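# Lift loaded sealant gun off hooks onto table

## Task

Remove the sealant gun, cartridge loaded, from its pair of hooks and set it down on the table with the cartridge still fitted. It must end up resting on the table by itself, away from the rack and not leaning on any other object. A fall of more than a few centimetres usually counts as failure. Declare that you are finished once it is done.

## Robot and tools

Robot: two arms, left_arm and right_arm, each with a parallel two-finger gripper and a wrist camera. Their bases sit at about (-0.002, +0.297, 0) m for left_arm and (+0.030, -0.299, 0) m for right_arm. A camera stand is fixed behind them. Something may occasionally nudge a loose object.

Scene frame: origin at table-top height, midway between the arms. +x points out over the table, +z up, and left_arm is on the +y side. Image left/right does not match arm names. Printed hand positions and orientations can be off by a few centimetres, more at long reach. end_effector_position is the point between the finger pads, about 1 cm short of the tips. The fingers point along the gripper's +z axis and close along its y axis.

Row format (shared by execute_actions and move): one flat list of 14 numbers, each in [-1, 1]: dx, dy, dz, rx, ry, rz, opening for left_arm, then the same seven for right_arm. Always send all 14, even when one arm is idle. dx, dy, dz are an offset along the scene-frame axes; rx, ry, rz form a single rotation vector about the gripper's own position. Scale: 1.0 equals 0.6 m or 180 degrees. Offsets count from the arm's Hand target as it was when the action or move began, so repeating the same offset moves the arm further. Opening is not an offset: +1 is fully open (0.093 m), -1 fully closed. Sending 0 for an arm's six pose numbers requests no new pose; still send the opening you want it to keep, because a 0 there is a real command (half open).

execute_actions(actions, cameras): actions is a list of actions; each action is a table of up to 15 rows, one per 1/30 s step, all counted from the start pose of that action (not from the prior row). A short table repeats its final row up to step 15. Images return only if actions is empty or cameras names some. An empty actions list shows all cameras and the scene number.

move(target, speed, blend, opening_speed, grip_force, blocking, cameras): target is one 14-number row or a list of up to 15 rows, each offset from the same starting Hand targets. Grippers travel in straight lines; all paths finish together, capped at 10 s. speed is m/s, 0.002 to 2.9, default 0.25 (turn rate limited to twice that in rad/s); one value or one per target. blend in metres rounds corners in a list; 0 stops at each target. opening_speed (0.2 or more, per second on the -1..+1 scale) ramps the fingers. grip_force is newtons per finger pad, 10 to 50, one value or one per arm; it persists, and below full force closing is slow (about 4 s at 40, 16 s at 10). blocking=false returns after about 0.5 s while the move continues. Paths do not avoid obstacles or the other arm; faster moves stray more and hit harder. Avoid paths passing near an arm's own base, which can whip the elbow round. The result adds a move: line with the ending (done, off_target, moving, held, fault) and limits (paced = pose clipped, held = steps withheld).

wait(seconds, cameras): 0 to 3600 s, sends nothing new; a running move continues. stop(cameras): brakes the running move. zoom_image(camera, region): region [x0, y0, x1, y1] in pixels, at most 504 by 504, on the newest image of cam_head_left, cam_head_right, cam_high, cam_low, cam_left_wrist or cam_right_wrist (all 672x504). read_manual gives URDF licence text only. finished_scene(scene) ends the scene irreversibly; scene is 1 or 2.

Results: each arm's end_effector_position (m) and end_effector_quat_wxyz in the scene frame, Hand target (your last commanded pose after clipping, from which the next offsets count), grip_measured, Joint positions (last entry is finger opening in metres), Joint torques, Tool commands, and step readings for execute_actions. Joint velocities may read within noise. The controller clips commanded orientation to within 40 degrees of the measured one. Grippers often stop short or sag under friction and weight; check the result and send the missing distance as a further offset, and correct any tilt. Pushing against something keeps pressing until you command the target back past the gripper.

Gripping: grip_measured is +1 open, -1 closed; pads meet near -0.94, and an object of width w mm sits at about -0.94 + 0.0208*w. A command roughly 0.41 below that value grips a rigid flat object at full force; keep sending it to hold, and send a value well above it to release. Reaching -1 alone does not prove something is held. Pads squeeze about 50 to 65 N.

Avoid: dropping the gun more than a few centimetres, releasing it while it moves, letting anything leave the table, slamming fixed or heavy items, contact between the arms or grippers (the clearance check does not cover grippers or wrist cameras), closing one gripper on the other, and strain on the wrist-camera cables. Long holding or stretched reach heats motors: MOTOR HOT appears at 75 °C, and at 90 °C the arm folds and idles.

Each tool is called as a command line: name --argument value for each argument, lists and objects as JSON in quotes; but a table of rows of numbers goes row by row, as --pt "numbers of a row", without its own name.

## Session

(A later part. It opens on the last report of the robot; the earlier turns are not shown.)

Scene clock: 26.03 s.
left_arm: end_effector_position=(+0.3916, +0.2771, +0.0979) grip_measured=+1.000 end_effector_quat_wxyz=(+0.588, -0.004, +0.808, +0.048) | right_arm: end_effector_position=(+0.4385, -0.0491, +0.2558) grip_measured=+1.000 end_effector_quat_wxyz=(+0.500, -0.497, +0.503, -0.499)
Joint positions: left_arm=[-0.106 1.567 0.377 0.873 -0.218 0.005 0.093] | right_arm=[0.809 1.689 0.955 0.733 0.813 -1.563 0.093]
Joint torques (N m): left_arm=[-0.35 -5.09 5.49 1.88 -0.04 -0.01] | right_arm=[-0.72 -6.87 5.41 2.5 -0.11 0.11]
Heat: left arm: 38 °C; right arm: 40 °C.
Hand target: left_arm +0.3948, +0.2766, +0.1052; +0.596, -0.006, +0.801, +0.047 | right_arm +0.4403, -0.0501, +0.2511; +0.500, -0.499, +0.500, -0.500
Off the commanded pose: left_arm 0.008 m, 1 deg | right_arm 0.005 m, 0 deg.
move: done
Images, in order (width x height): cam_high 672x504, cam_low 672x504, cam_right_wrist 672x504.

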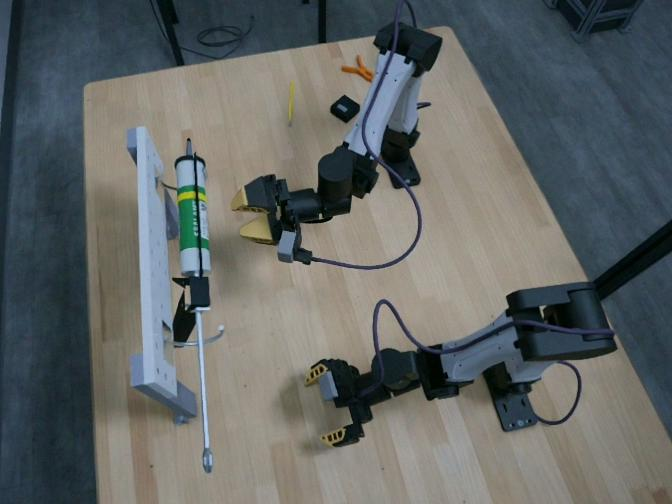

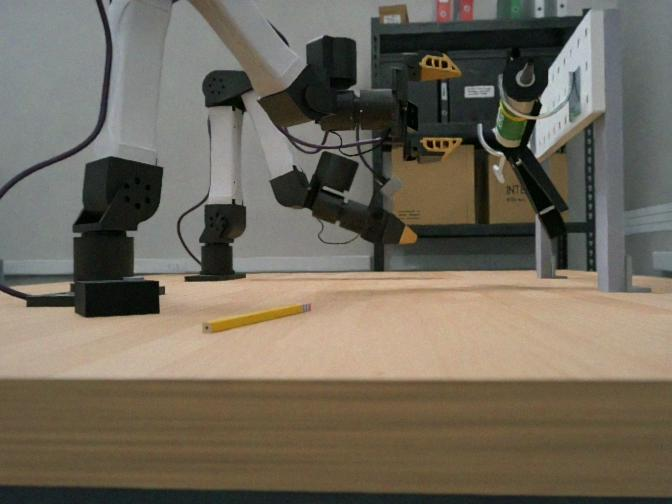

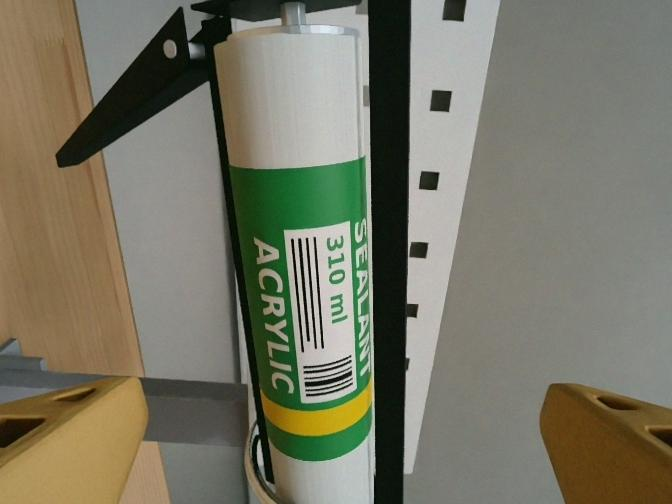

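wait --seconds 0.2 --cameras '["cam_low","cam_head_right","cam_right_wrist"]'

zoom_image --camera "cam_low" --region '[440, 20, 620, 260]'

zoom_image --camera "cam_head_right" --region '[230, 120, 510, 260]'

Scene clock: 26.63 s.
left_arm: end_effector_position=(+0.3916, +0.2771, +0.0979) grip_measured=+1.000 end_effector_quat_wxyz=(+0.588, -0.004, +0.808, +0.048) | right_arm: end_effector_position=(+0.4385, -0.0491, +0.2558) grip_measured=+1.000 end_effector_quat_wxyz=(+0.500, -0.497, +0.503, -0.499)
Joint positions: left_arm=[-0.106 1.567 0.377 0.873 -0.218 0.005 0.093] | right_arm=[0.809 1.689 0.955 0.733 0.813 -1.563 0.093]
Joint torques (N m): left_arm=[-0.34 -5.09 5.49 1.88 -0.04 -0.01] | right_arm=[-0.64 -6.72 5.5 2.52 -0.09 0.03]
Heat: left arm: 38 °C; right arm: 40 °C.
Hand target: left_arm +0.3948, +0.2766, +0.1052; +0.596, -0.006, +0.801, +0.047 | right_arm +0.4403, -0.0501, +0.2510; +0.500, -0.499, +0.500, -0.500
Tool commands: left_gripper/opening=+1.0 right_gripper/opening=+1.0
Off the commanded pose: left_arm 0.008 m, 1 deg | right_arm 0.005 m, 0 deg.
wait: 0.20 s; at rest from the start
Images, in order (width x height): cam_head_right 672x504, cam_low 672x504, cam_right_wrist 672x504.

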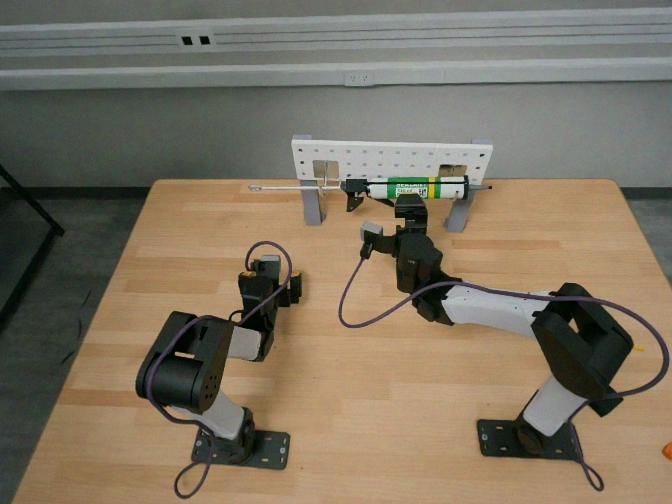

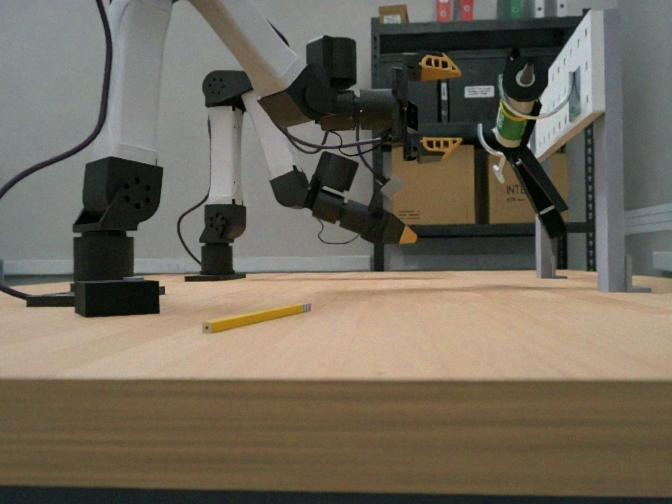

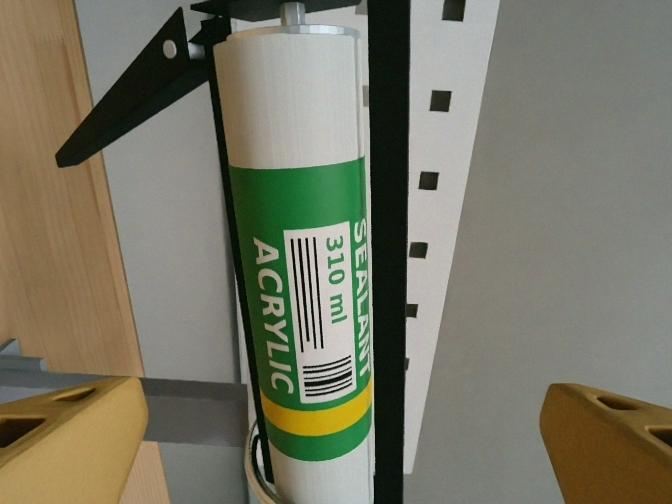

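Scaled by 2.100.

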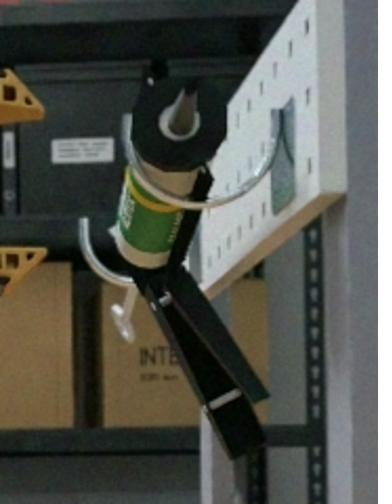

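Scaled by 1.800.

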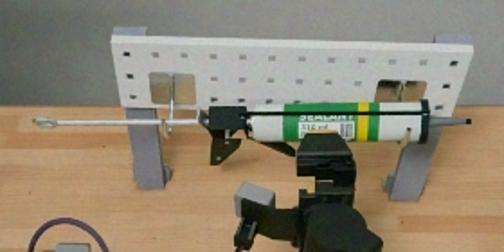

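move --target '[0,0,0,0,0,0,1,-0.005,0.008,-0.08,0,-0.15,0,1]' --speed 0.25 --cameras '["cam_low","cam_right_wrist"]'

zoom_image --camera "cam_low" --region '[400, 20, 620, 260]'

Scene clock: 28.97 s.
left_arm: end_effector_position=(+0.3916, +0.2771, +0.0979) grip_measured=+1.000 end_effector_quat_wxyz=(+0.588, -0.004, +0.808, +0.048) | right_arm: end_effector_position=(+0.4391, -0.0407, +0.1961) grip_measured=+1.000 end_effector_quat_wxyz=(+0.544, -0.463, +0.432, -0.550)
Joint positions: left_arm=[-0.106 1.567 0.377 0.873 -0.218 0.005 0.093] | right_arm=[0.806 2.032 0.826 1.483 0.757 -1.803 0.093]
Joint torques (N m): left_arm=[-0.34 -5.11 5.49 1.88 -0.04 -0.01] | right_arm=[-0.62 -7.86 3.92 2.98 -0.23 0.03]
Heat: left arm: 38 °C; right arm: 40 °C.
Hand target: left_arm +0.3948, +0.2766, +0.1052; +0.596, -0.006, +0.801, +0.047 | right_arm +0.4373, -0.0452, +0.2031; +0.603, -0.369, +0.370, -0.603
Off the commanded pose: left_arm 0.008 m, 1 deg | right_arm 0.008 m, 16 deg.
joint sent to its limit (right arm) — joint 4 (wrist pitch), upper limit. The joint targets are off in orientation, not in position.
move: off_target (right_arm)

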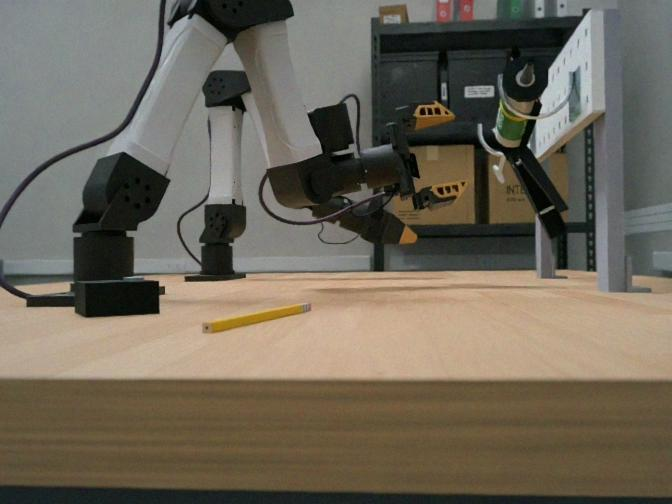

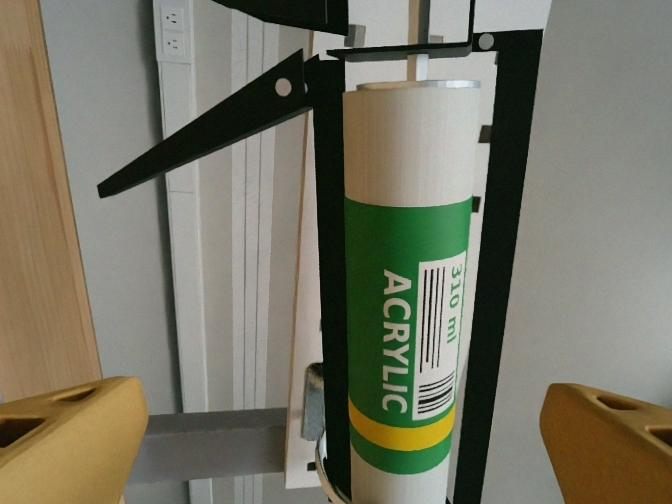

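Scaled by 2.100.

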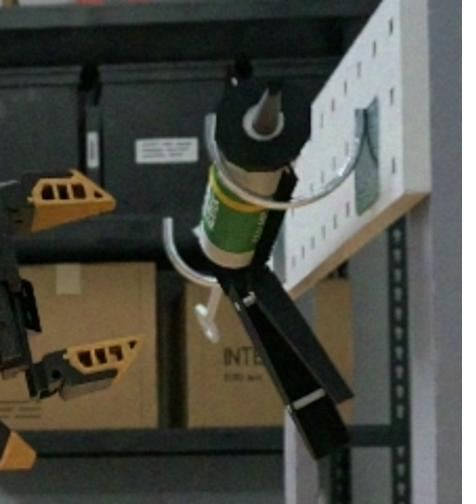

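move --target '[0,0,0,0,0,0,1,0.05,0,0.025,0,0,0,1]' --speed 0.15 --cameras '["cam_low","cam_right_wrist"]'

zoom_image --camera "cam_low" --region '[400, 20, 620, 260]'

Scene clock: 30.67 s.
left_arm: end_effector_position=(+0.3916, +0.2771, +0.0979) grip_measured=+1.000 end_effector_quat_wxyz=(+0.588, -0.004, +0.808, +0.048) | right_arm: end_effector_position=(+0.4659, -0.0444, +0.1992) grip_measured=+1.000 end_effector_quat_wxyz=(+0.546, -0.459, +0.419, -0.562)
Joint positions: left_arm=[-0.106 1.567 0.377 0.873 -0.218 0.005 0.093] | right_arm=[0.744 2.087 0.904 1.483 0.689 -1.825 0.093]
Joint torques (N m): left_arm=[-0.35 -5.11 5.5 1.88 -0.04 -0.01] | right_arm=[-0.69 -8.5 7.12 2.96 -0.2 0.07]
Heat: left arm: 38 °C; right arm: 40 °C.
Hand target: left_arm +0.3948, +0.2766, +0.1052; +0.596, -0.006, +0.801, +0.047 | right_arm +0.4673, -0.0452, +0.2180; +0.603, -0.369, +0.370, -0.603
Off the commanded pose: left_arm 0.008 m, 1 deg | right_arm 0.019 m, 14 deg.
joint sent to its limit (right arm) — joint 4 (wrist pitch), upper limit. The joint targets are off in orientation, not in position.
move: off_target (right_arm)

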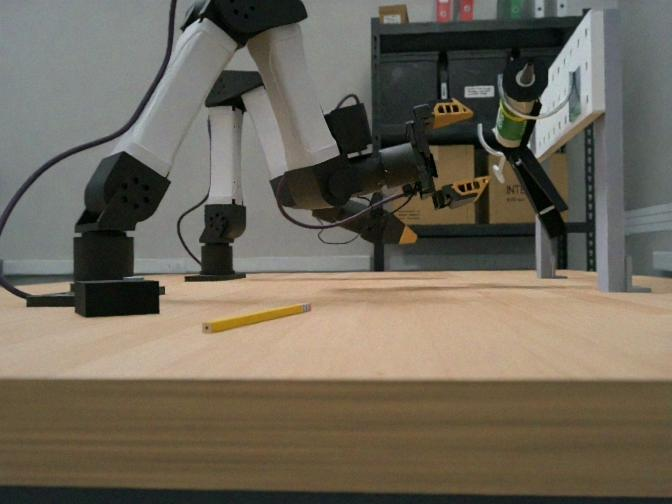

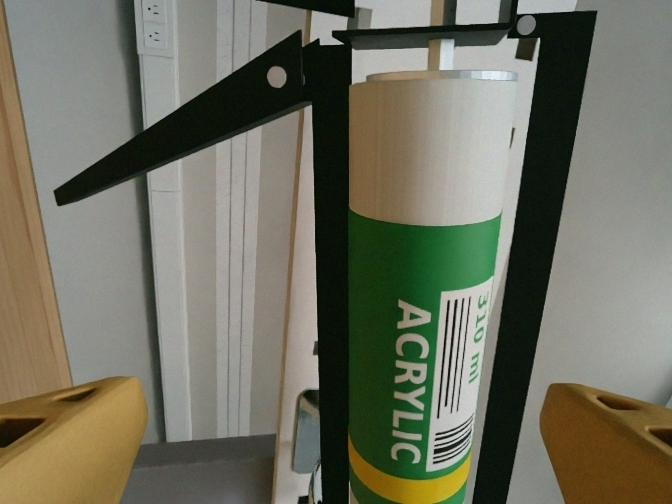

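Scaled by 2.100.

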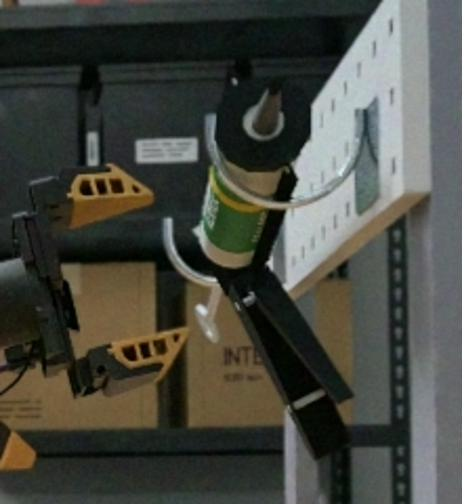

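move --target '[0,0,0,0,0,0,1,-0.0,0,0.035,0,0,0,1]' --speed 0.15 --cameras '["cam_low","cam_right_wrist"]'

zoom_image --camera "cam_low" --region '[400, 20, 620, 260]'

Scene clock: 32.10 s.
left_arm: end_effector_position=(+0.3916, +0.2771, +0.0979) grip_measured=+1.000 end_effector_quat_wxyz=(+0.588, -0.004, +0.808, +0.048) | right_arm: end_effector_position=(+0.4683, -0.0418, +0.2060) grip_measured=+1.000 end_effector_quat_wxyz=(+0.546, -0.459, +0.409, -0.569)
Joint positions: left_arm=[-0.106 1.567 0.377 0.873 -0.218 0.005 0.093] | right_arm=[0.742 2.087 0.922 1.483 0.678 -1.854 0.093]
Joint torques (N m): left_arm=[-0.35 -5.11 5.5 1.88 -0.04 -0.01] | right_arm=[-0.66 -11.03 7.28 2.96 -0.22 0.02]
Heat: left arm: 39 °C; right arm: 41 °C.
Hand target: left_arm +0.3948, +0.2766, +0.1052; +0.596, -0.006, +0.801, +0.047 | right_arm +0.4673, -0.0452, +0.2390; +0.603, -0.369, +0.370, -0.603
Off the commanded pose: left_arm 0.008 m, 1 deg | right_arm 0.033 m, 14 deg.
joint sent to its limit (right arm) — joint 4 (wrist pitch), upper limit. The joint targets are off in orientation, not in position.
move: off_target (right_arm)

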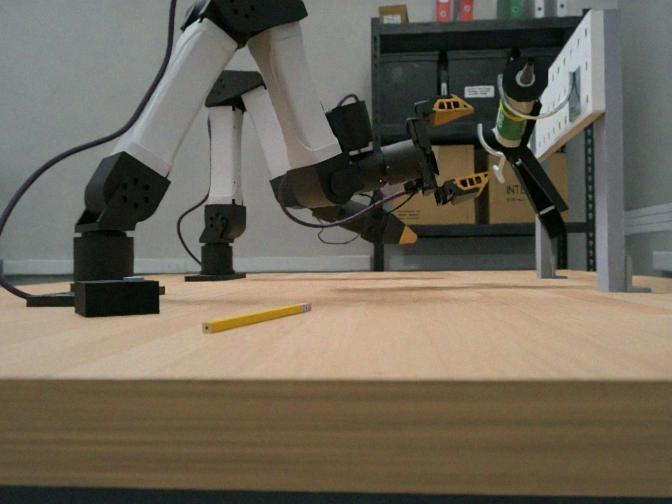

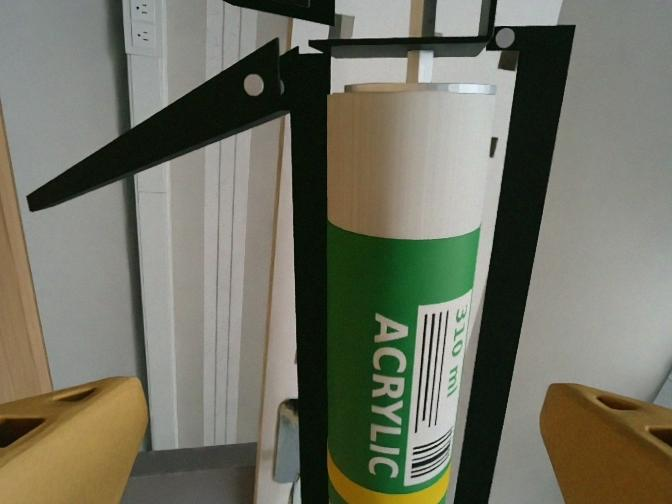

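Scaled by 2.100.

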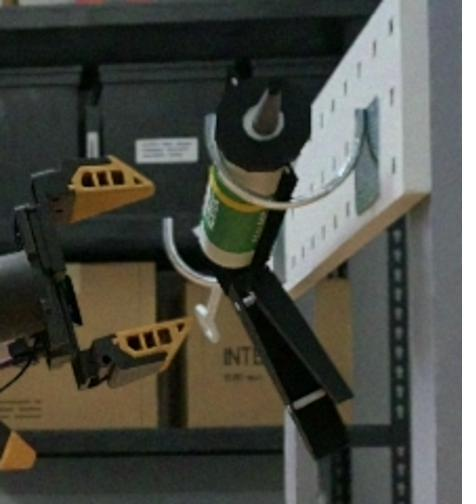

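move --target '[0,0,0,0,0,0,1,-0.01,0,-0.02,0,0.06,0,1]' --speed 0.15 --cameras '["cam_low","cam_right_wrist"]'

zoom_image --camera "cam_low" --region '[400, 20, 620, 260]'

Scene clock: 33.23 s.
left_arm: end_effector_position=(+0.3916, +0.2771, +0.0979) grip_measured=+1.000 end_effector_quat_wxyz=(+0.588, -0.004, +0.808, +0.048) | right_arm: end_effector_position=(+0.4666, -0.0435, +0.2045) grip_measured=+1.000 end_effector_quat_wxyz=(+0.542, -0.453, +0.421, -0.569)
Joint positions: left_arm=[-0.106 1.567 0.377 0.873 -0.218 0.005 0.093] | right_arm=[0.75 2.087 0.922 1.481 0.711 -1.843 0.093]
Joint torques (N m): left_arm=[-0.34 -5.11 5.49 1.88 -0.05 -0.01] | right_arm=[0.58 -12.48 5.12 2.31 -0.07 0.26]
Heat: left arm: 39 °C; right arm: 41 °C.
Hand target: left_arm +0.3948, +0.2766, +0.1052; +0.596, -0.006, +0.801, +0.047 | right_arm +0.4613, -0.0453, +0.2270; +0.565, -0.424, +0.425, -0.566
Off the commanded pose: left_arm 0.008 m, 1 deg | right_arm 0.023 m, 4 deg.
move: off_target (right_arm)

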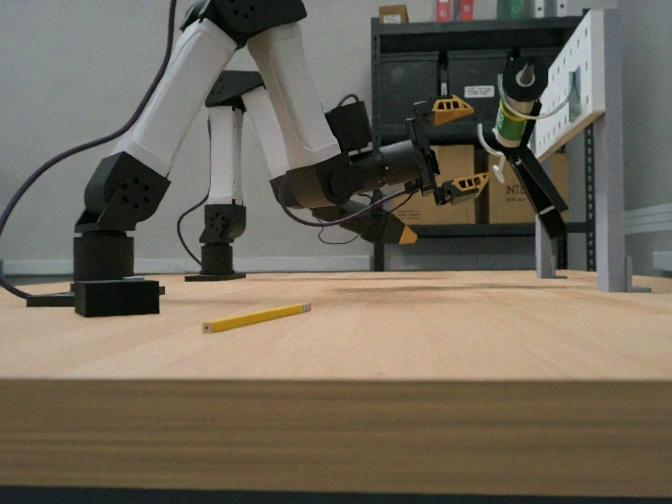

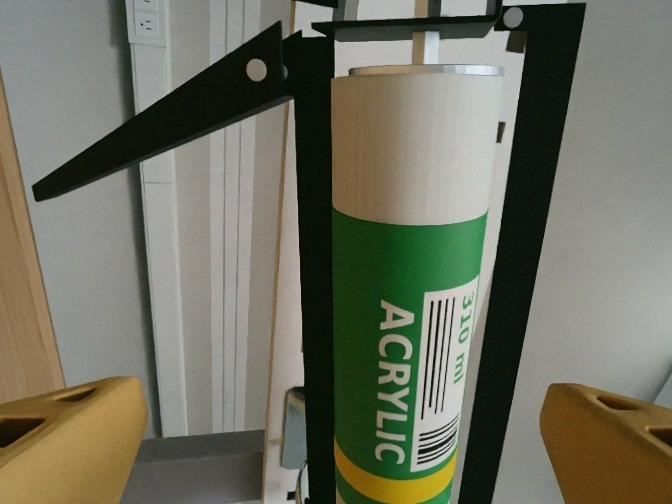

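Scaled by 2.100.

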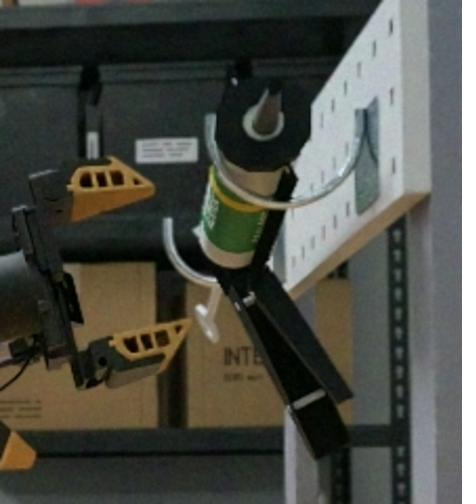

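move --target '[0,0,0,0,0,0,1,0,0,0,0,0.045,0,1]' --speed 0.15 --cameras '["cam_low","cam_right_wrist"]'

Scene clock: 35.20 s.
left_arm: end_effector_position=(+0.3916, +0.2771, +0.0979) grip_measured=+1.000 end_effector_quat_wxyz=(+0.588, -0.004, +0.808, +0.048) | right_arm: end_effector_position=(+0.4649, -0.0448, +0.2114) grip_measured=+1.000 end_effector_quat_wxyz=(+0.519, -0.480, +0.459, -0.538)
Joint positions: left_arm=[-0.106 1.567 0.377 0.873 -0.218 0.005 0.093] | right_arm=[0.761 1.951 0.922 1.191 0.75 -1.722 0.093]
Joint torques (N m): left_arm=[-0.35 -5.11 5.49 1.88 -0.04 0] | right_arm=[0.55 -11.63 5.71 2.16 0.05 0.29]
Heat: left arm: 39 °C; right arm: 42 °C.
Hand target: left_arm +0.3948, +0.2766, +0.1052; +0.596, -0.006, +0.801, +0.047 | right_arm +0.4613, -0.0453, +0.2270; +0.534, -0.463, +0.464, -0.534
Off the commanded pose: left_arm 0.008 m, 1 deg | right_arm 0.016 m, 3 deg.
move: off_target (right_arm)

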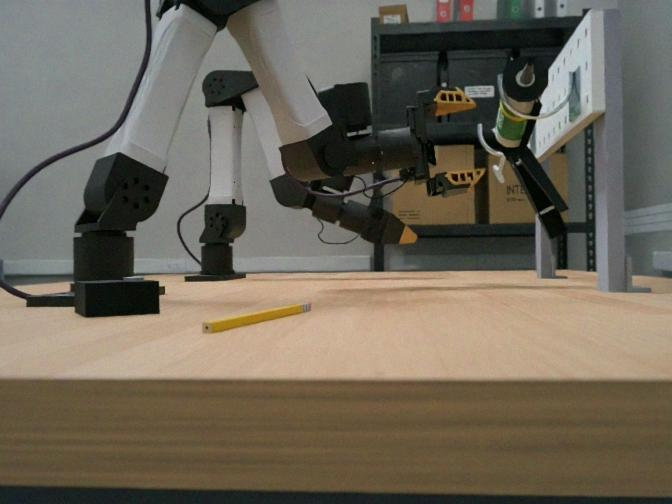

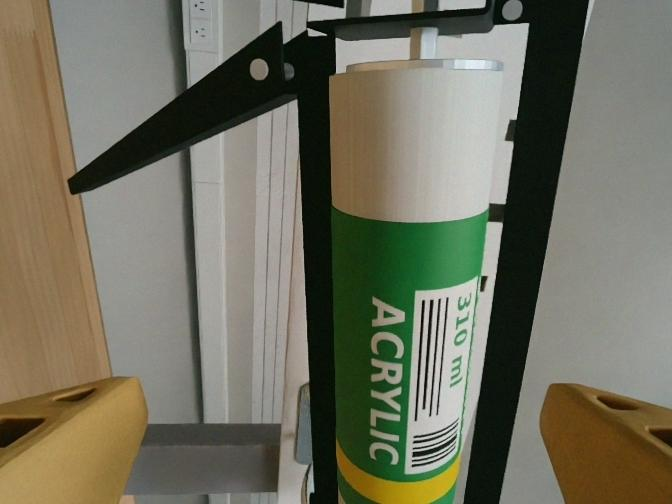

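move --target '[0,0,0,0,0,0,1,0.035,0,0.035,0,-0.04,0,1]' --speed 0.15 --cameras '["cam_low","cam_right_wrist"]'

zoom_image --camera "cam_low" --region '[400, 20, 620, 260]'

Scene clock: 36.67 s.
left_arm: end_effector_position=(+0.3916, +0.2771, +0.0979) grip_measured=+1.000 end_effector_quat_wxyz=(+0.588, -0.004, +0.808, +0.048) | right_arm: end_effector_position=(+0.4785, -0.0467, +0.2367) grip_measured=+1.000 end_effector_quat_wxyz=(+0.548, -0.445, +0.434, -0.560)
Joint positions: left_arm=[-0.106 1.567 0.377 0.873 -0.218 0.005 0.093] | right_arm=[0.727 2.001 0.981 1.322 0.701 -1.792 0.093]
Joint torques (N m): left_arm=[-0.35 -5.09 5.49 1.88 -0.04 -0.01] | right_arm=[-0.55 -8.27 7.9 2.41 -0.23 0.04]
Heat: left arm: 39 °C; right arm: 42 °C.
Hand target: left_arm +0.3948, +0.2766, +0.1052; +0.596, -0.006, +0.801, +0.047 | right_arm +0.4823, -0.0454, +0.2480; +0.562, -0.428, +0.429, -0.562
Off the commanded pose: left_arm 0.008 m, 1 deg | right_arm 0.012 m, 2 deg.
move: off_target (right_arm)

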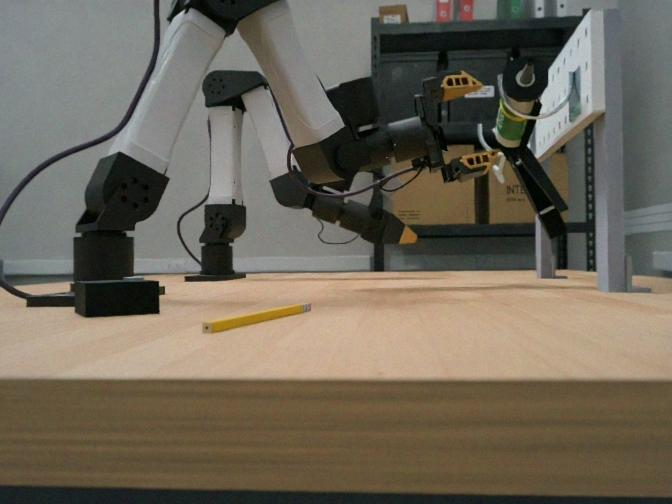

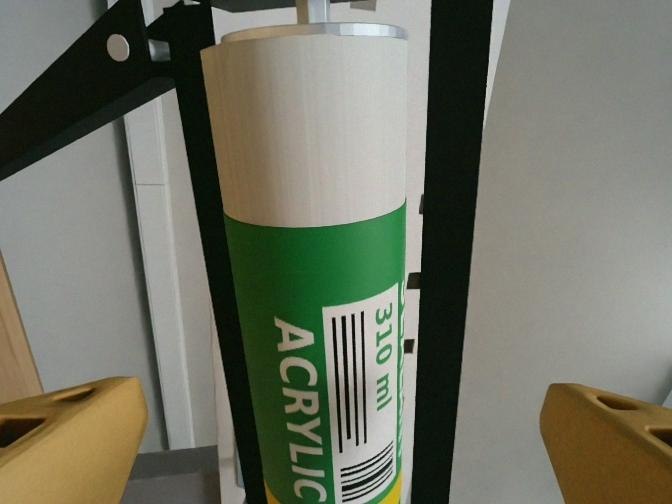

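Scaled by 2.100.

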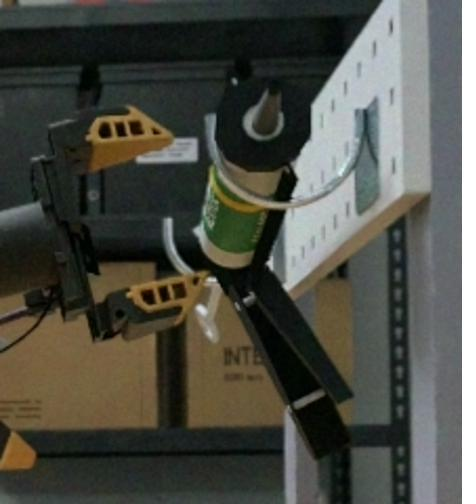

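move --target '[0,0,0,0,0,0,1,0.05,0,0.004,0,-0.02,0,1]' --speed 0.08 --cameras '["cam_low","cam_right_wrist"]'

zoom_image --camera "cam_low" --region '[400, 20, 620, 260]'

Scene clock: 39.43 s.
left_arm: end_effector_position=(+0.3916, +0.2771, +0.0979) grip_measured=+1.000 end_effector_quat_wxyz=(+0.588, -0.004, +0.808, +0.048) | right_arm: end_effector_position=(+0.5092, -0.0460, +0.2394) grip_measured=+1.000 end_effector_quat_wxyz=(+0.562, -0.427, +0.417, -0.572)
Joint positions: left_arm=[-0.106 1.567 0.377 0.873 -0.218 0.005 0.093] | right_arm=[0.673 2.11 1.101 1.373 0.637 -1.814 0.093]
Joint torques (N m): left_arm=[-0.35 -5.09 5.49 1.88 -0.05 -0.01] | right_arm=[-0.46 -9.25 8.05 2.4 -0.22 0.06]
Heat: left arm: 39 °C; right arm: 42 °C.
Hand target: left_arm +0.3948, +0.2766, +0.1052; +0.596, -0.006, +0.801, +0.047 | right_arm +0.5123, -0.0452, +0.2504; +0.575, -0.411, +0.411, -0.575
Off the commanded pose: left_arm 0.008 m, 1 deg | right_arm 0.011 m, 3 deg.
move: off_target (right_arm)

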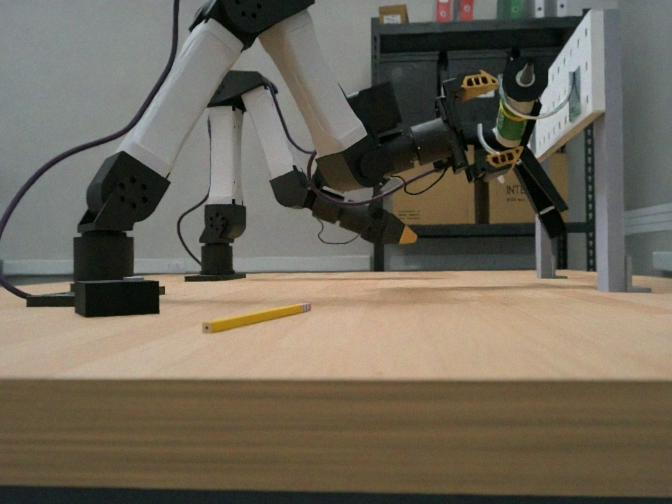

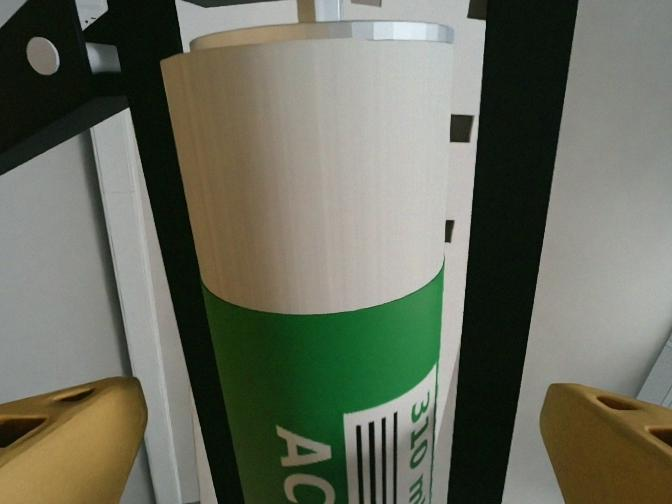

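Scaled by 2.100.

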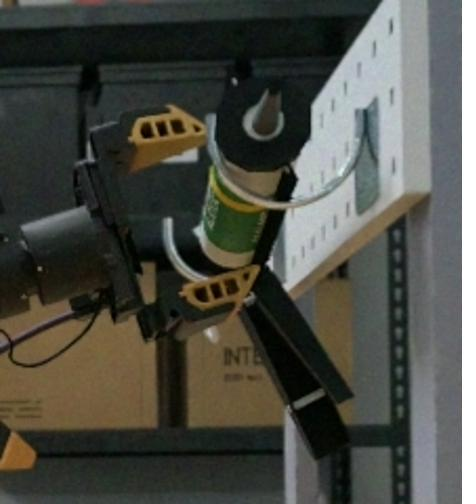

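move --target '[0,0,0,0,0,0,1,0.035,0,0.008,0,0,0,1]' --speed 0.08 --cameras '["cam_low","cam_right_wrist"]'

zoom_image --camera "cam_low" --region '[400, 20, 620, 260]'

Scene clock: 40.63 s.
left_arm: end_effector_position=(+0.3916, +0.2771, +0.0979) grip_measured=+1.000 end_effector_quat_wxyz=(+0.588, -0.004, +0.808, +0.048) | right_arm: end_effector_position=(+0.5288, -0.0472, +0.2492) grip_measured=+1.000 end_effector_quat_wxyz=(+0.566, -0.419, +0.413, -0.577)
Joint positions: left_arm=[-0.106 1.567 0.377 0.873 -0.218 0.005 0.093] | right_arm=[0.642 2.144 1.188 1.338 0.608 -1.814 0.093]
Joint torques (N m): left_arm=[-0.35 -5.11 5.5 1.88 -0.04 -0.01] | right_arm=[-0.53 -9.52 8.32 2.03 -0.25 0.2]
Heat: left arm: 39 °C; right arm: 42 °C.
Hand target: left_arm +0.3948, +0.2766, +0.1052; +0.596, -0.006, +0.801, +0.047 | right_arm +0.5333, -0.0452, +0.2551; +0.575, -0.411, +0.411, -0.575
Off the commanded pose: left_arm 0.008 m, 1 deg | right_arm 0.008 m, 1 deg.
move: done

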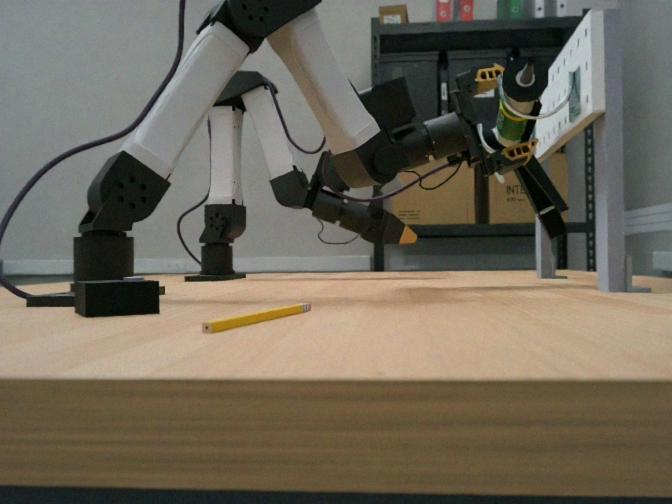

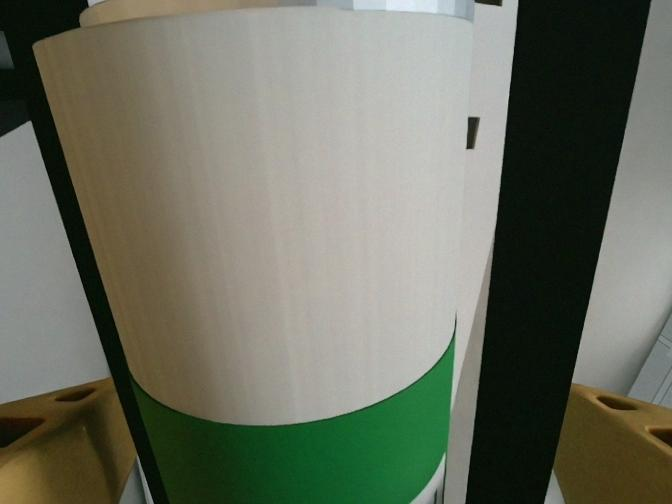

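Scaled by 2.100.

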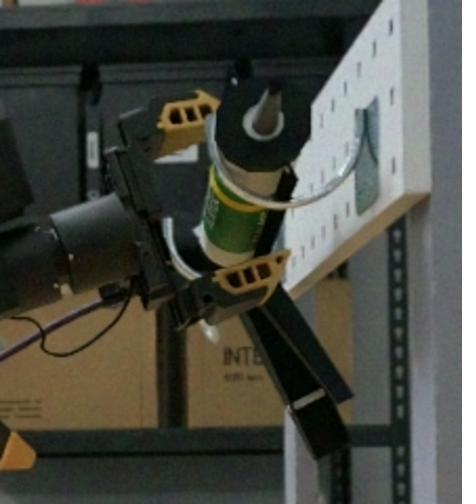

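move --target '[0,0,0,0,0,0,1,0.003,0,0,0,0,0,-0.25]' --speed 0.05 --opening_speed 0.5 --cameras '["cam_low","cam_right_wrist"]'

zoom_image --camera "cam_low" --region '[400, 20, 620, 260]'

Scene clock: 43.53 s.
left_arm: end_effector_position=(+0.3916, +0.2771, +0.0979) grip_measured=+1.000 end_effector_quat_wxyz=(+0.588, -0.004, +0.808, +0.048) | right_arm: end_effector_position=(+0.5308, -0.0453, +0.2454) grip_measured=+0.520 end_effector_quat_wxyz=(+0.562, -0.426, +0.413, -0.577)
Joint positions: left_arm=[-0.106 1.567 0.377 0.873 -0.218 0.005 0.093] | right_arm=[0.642 2.151 1.195 1.326 0.606 -1.816 0.07]
Joint torques (N m): left_arm=[-0.34 -5.11 5.5 1.88 -0.05 -0.01] | right_arm=[-0.81 -9.94 8.59 2.17 -0.21 0.22]
Heat: left arm: 39 °C; right arm: 43 °C.
Hand target: left_arm +0.3948, +0.2766, +0.1052; +0.596, -0.006, +0.801, +0.047 | right_arm +0.5351, -0.0452, +0.2551; +0.575, -0.411, +0.411, -0.575
Off the commanded pose: left_arm 0.008 m, 1 deg | right_arm 0.011 m, 2 deg.
move: off_target (right_arm)

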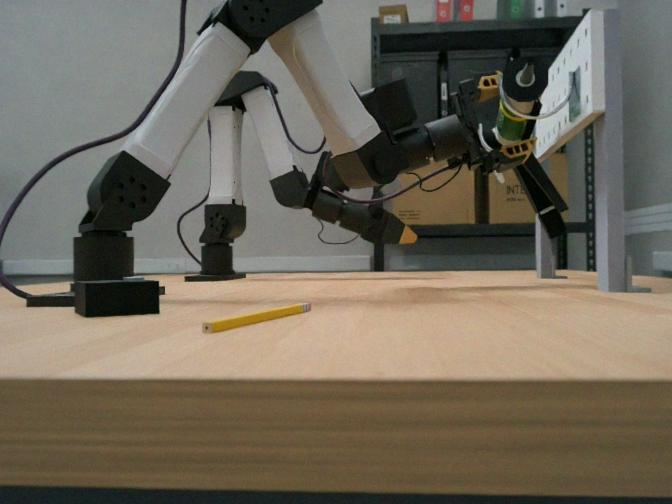

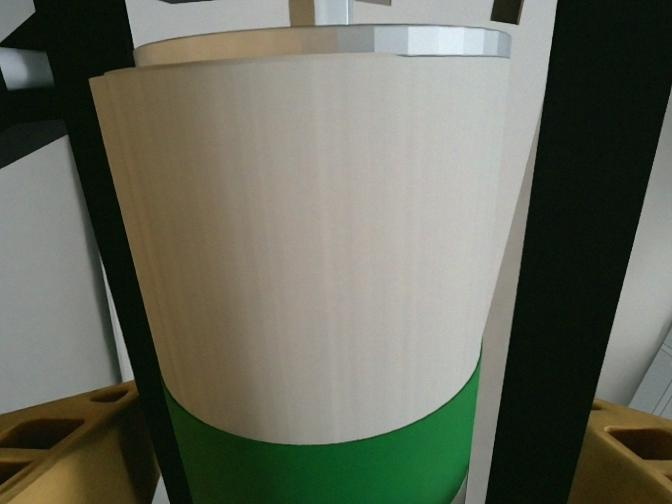

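Scaled by 2.100.

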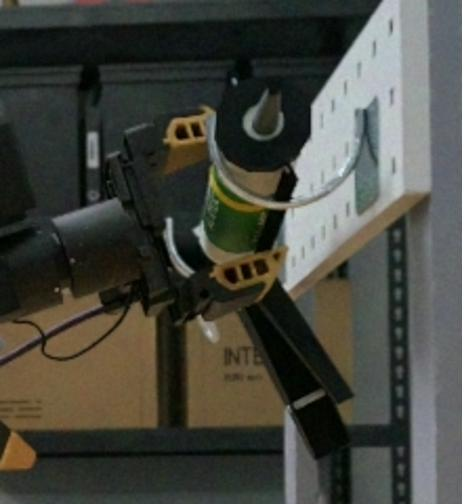

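move --pt "0 0 0 0 0 0 1 -0.003 0 0.02 0 0.15 0 -0.25" --pt "0 0 0 0 0 0 1 -0.003 0 0.07 0 0.15 0 -0.25" --speed 0.12 --blend '[0.01,0]' --cameras '["cam_low","cam_right_wrist","cam_head_right","cam_high"]'

zoom_image --camera "cam_low" --region '[400, 0, 640, 260]'

Scene clock: 46.97 s.
left_arm: end_effector_position=(+0.3916, +0.2771, +0.0979) grip_measured=+1.000 end_effector_quat_wxyz=(+0.588, -0.004, +0.808, +0.048) | right_arm: end_effector_position=(+0.5370, -0.0444, +0.2449) grip_measured=+0.514 end_effector_quat_wxyz=(-0.437, +0.555, -0.552, +0.444)
Joint positions: left_arm=[-0.106 1.567 0.377 0.873 -0.218 0.005 0.093] | right_arm=[0.642 1.923 1.45 0.193 0.628 -1.414 0.07]
Joint torques (N m): left_arm=[-0.35 -5.11 5.49 1.88 -0.04 -0.01] | right_arm=[0.5 -15.42 11.14 2.34 0.28 -0.35]
Heat: left arm: 40 °C; right arm: 45 °C.
Hand target: left_arm +0.3948, +0.2766, +0.1052; +0.596, -0.006, +0.801, +0.047 | right_arm +0.5332, -0.0452, +0.2972; -0.463, +0.534, -0.534, +0.464
Off the commanded pose: left_arm 0.008 m, 1 deg | right_arm 0.052 m, 5 deg.
move: off_target (right_arm)
Images, in order (width x height): cam_head_right 672x504, cam_high 672x504, cam_low 672x504, cam_right_wrist 672x504.

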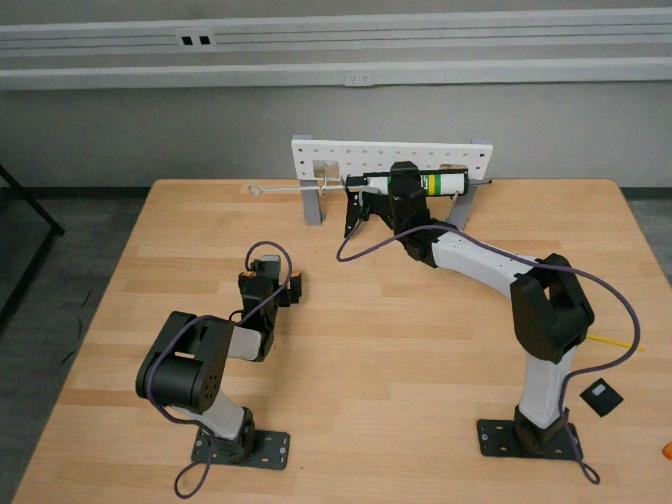

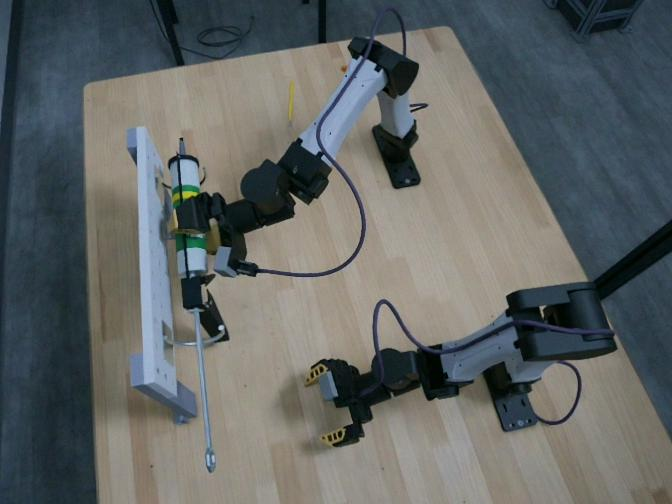

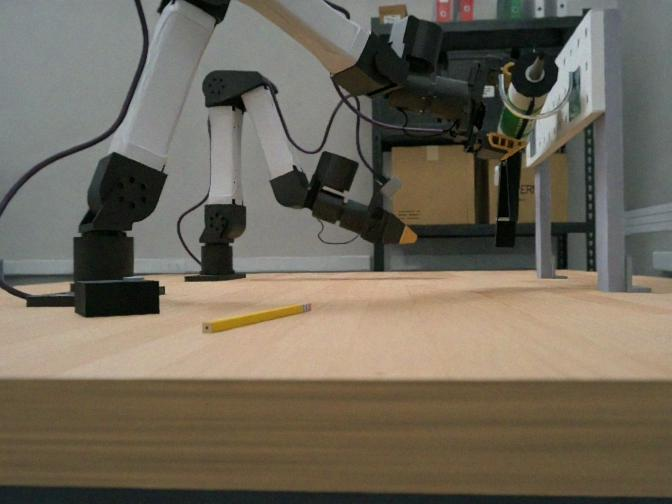

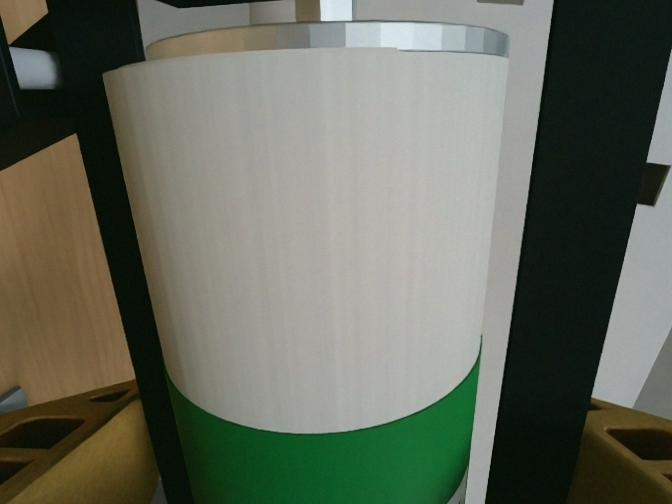

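Scaled by 1.938.

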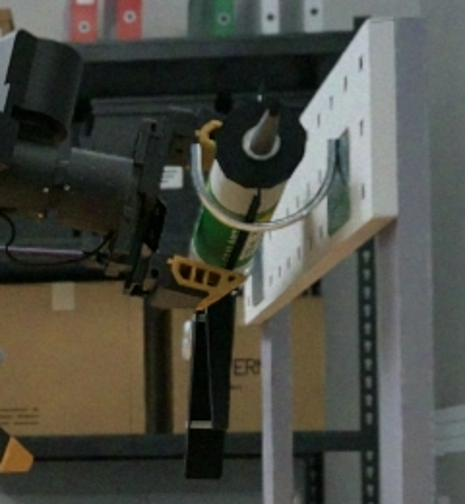

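zoom_image --camera "cam_head_right" --region '[240, 130, 500, 260]'

zoom_image --camera "cam_high" --region '[120, 110, 280, 380]'

zoom_image --camera "cam_low" --region '[470, 30, 610, 190]'

Scaled by 1.938.

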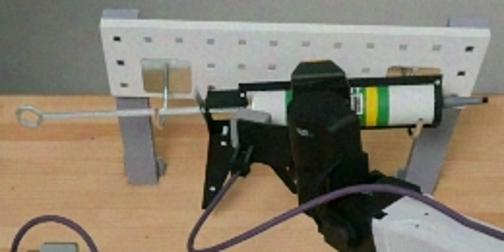

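Scaled by 1.867.

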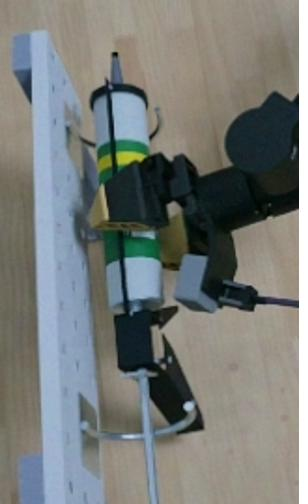

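Scaled by 3.150.

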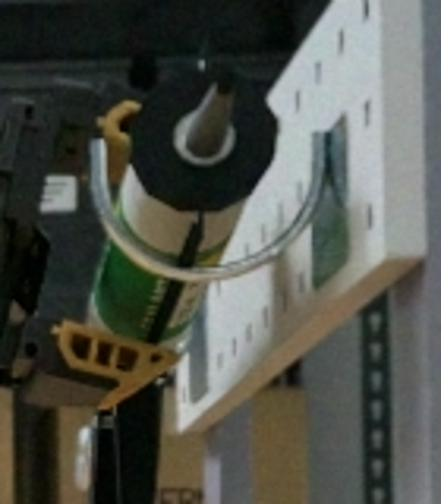

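move --target '[0,0,0,0,0,0,1,0,0,0.05,0,0,0,-0.25]' --speed 0.12 --cameras '["cam_low","cam_head_right","cam_head_left"]'

zoom_image --camera "cam_head_left" --region '[240, 130, 500, 260]'

zoom_image --camera "cam_low" --region '[440, 30, 610, 270]'

Scene clock: 48.83 s.
left_arm: end_effector_position=(+0.3916, +0.2771, +0.0979) grip_measured=+1.000 end_effector_quat_wxyz=(+0.588, -0.004, +0.808, +0.048) | right_arm: end_effector_position=(+0.5353, -0.0453, +0.2523) grip_measured=+0.514 end_effector_quat_wxyz=(-0.413, +0.573, -0.557, +0.437)
Joint positions: left_arm=[-0.106 1.567 0.377 0.873 -0.218 0.005 0.093] | right_arm=[0.642 1.917 1.527 0.04 0.626 -1.402 0.07]
Joint torques (N m): left_arm=[-0.35 -5.09 5.49 1.88 -0.04 -0.01] | right_arm=[0.54 -16.51 12.51 2.81 0.37 -0.43]
Heat: left arm: 40 °C; right arm: 46 °C.
Hand target: left_arm +0.3948, +0.2766, +0.1052; +0.596, -0.006, +0.801, +0.047 | right_arm +0.5333, -0.0452, +0.3271; -0.463, +0.534, -0.534, +0.464
Off the commanded pose: left_arm 0.008 m, 1 deg | right_arm 0.075 m, 8 deg.
move: off_target (right_arm)
Images, in order (width x height): cam_head_left 672x504, cam_head_right 672x504, cam_low 672x504.

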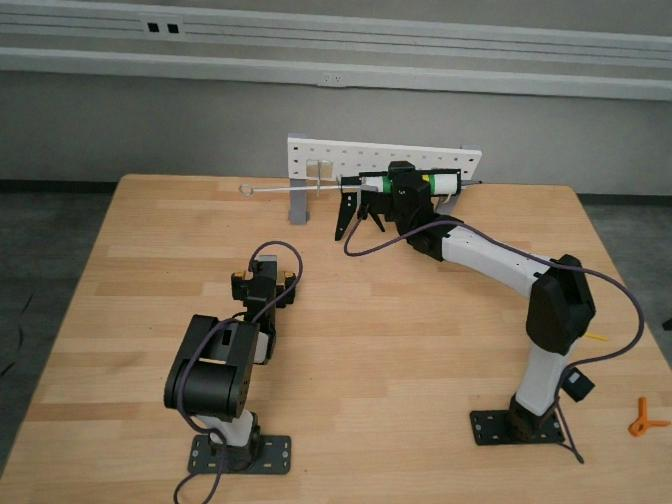

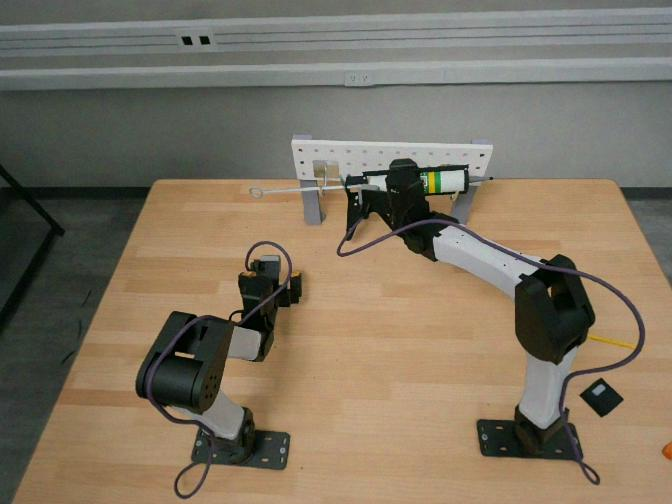

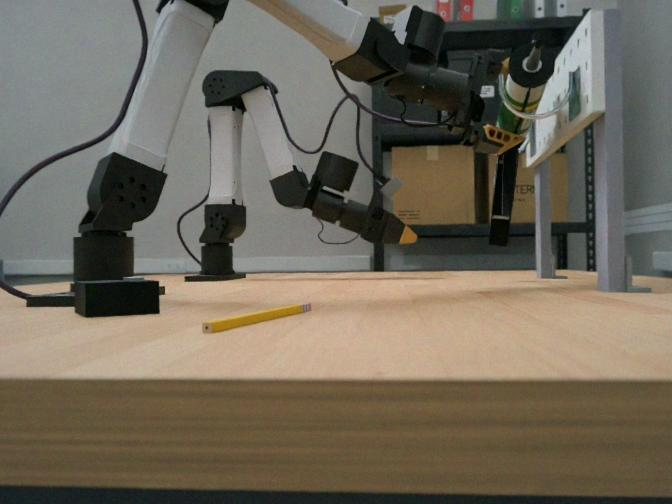

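Scaled by 1.938.

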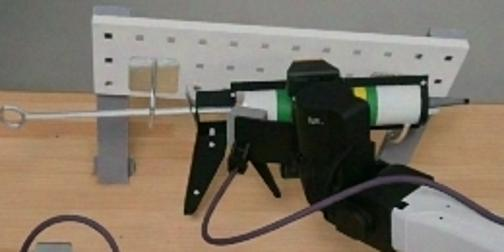

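Scaled by 2.100.

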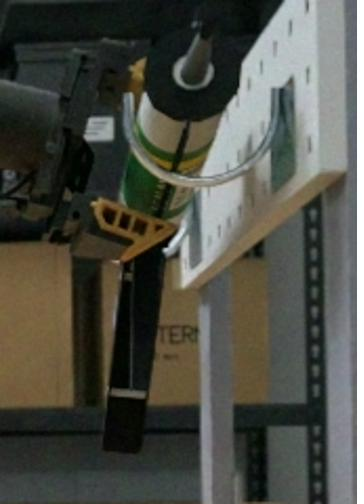

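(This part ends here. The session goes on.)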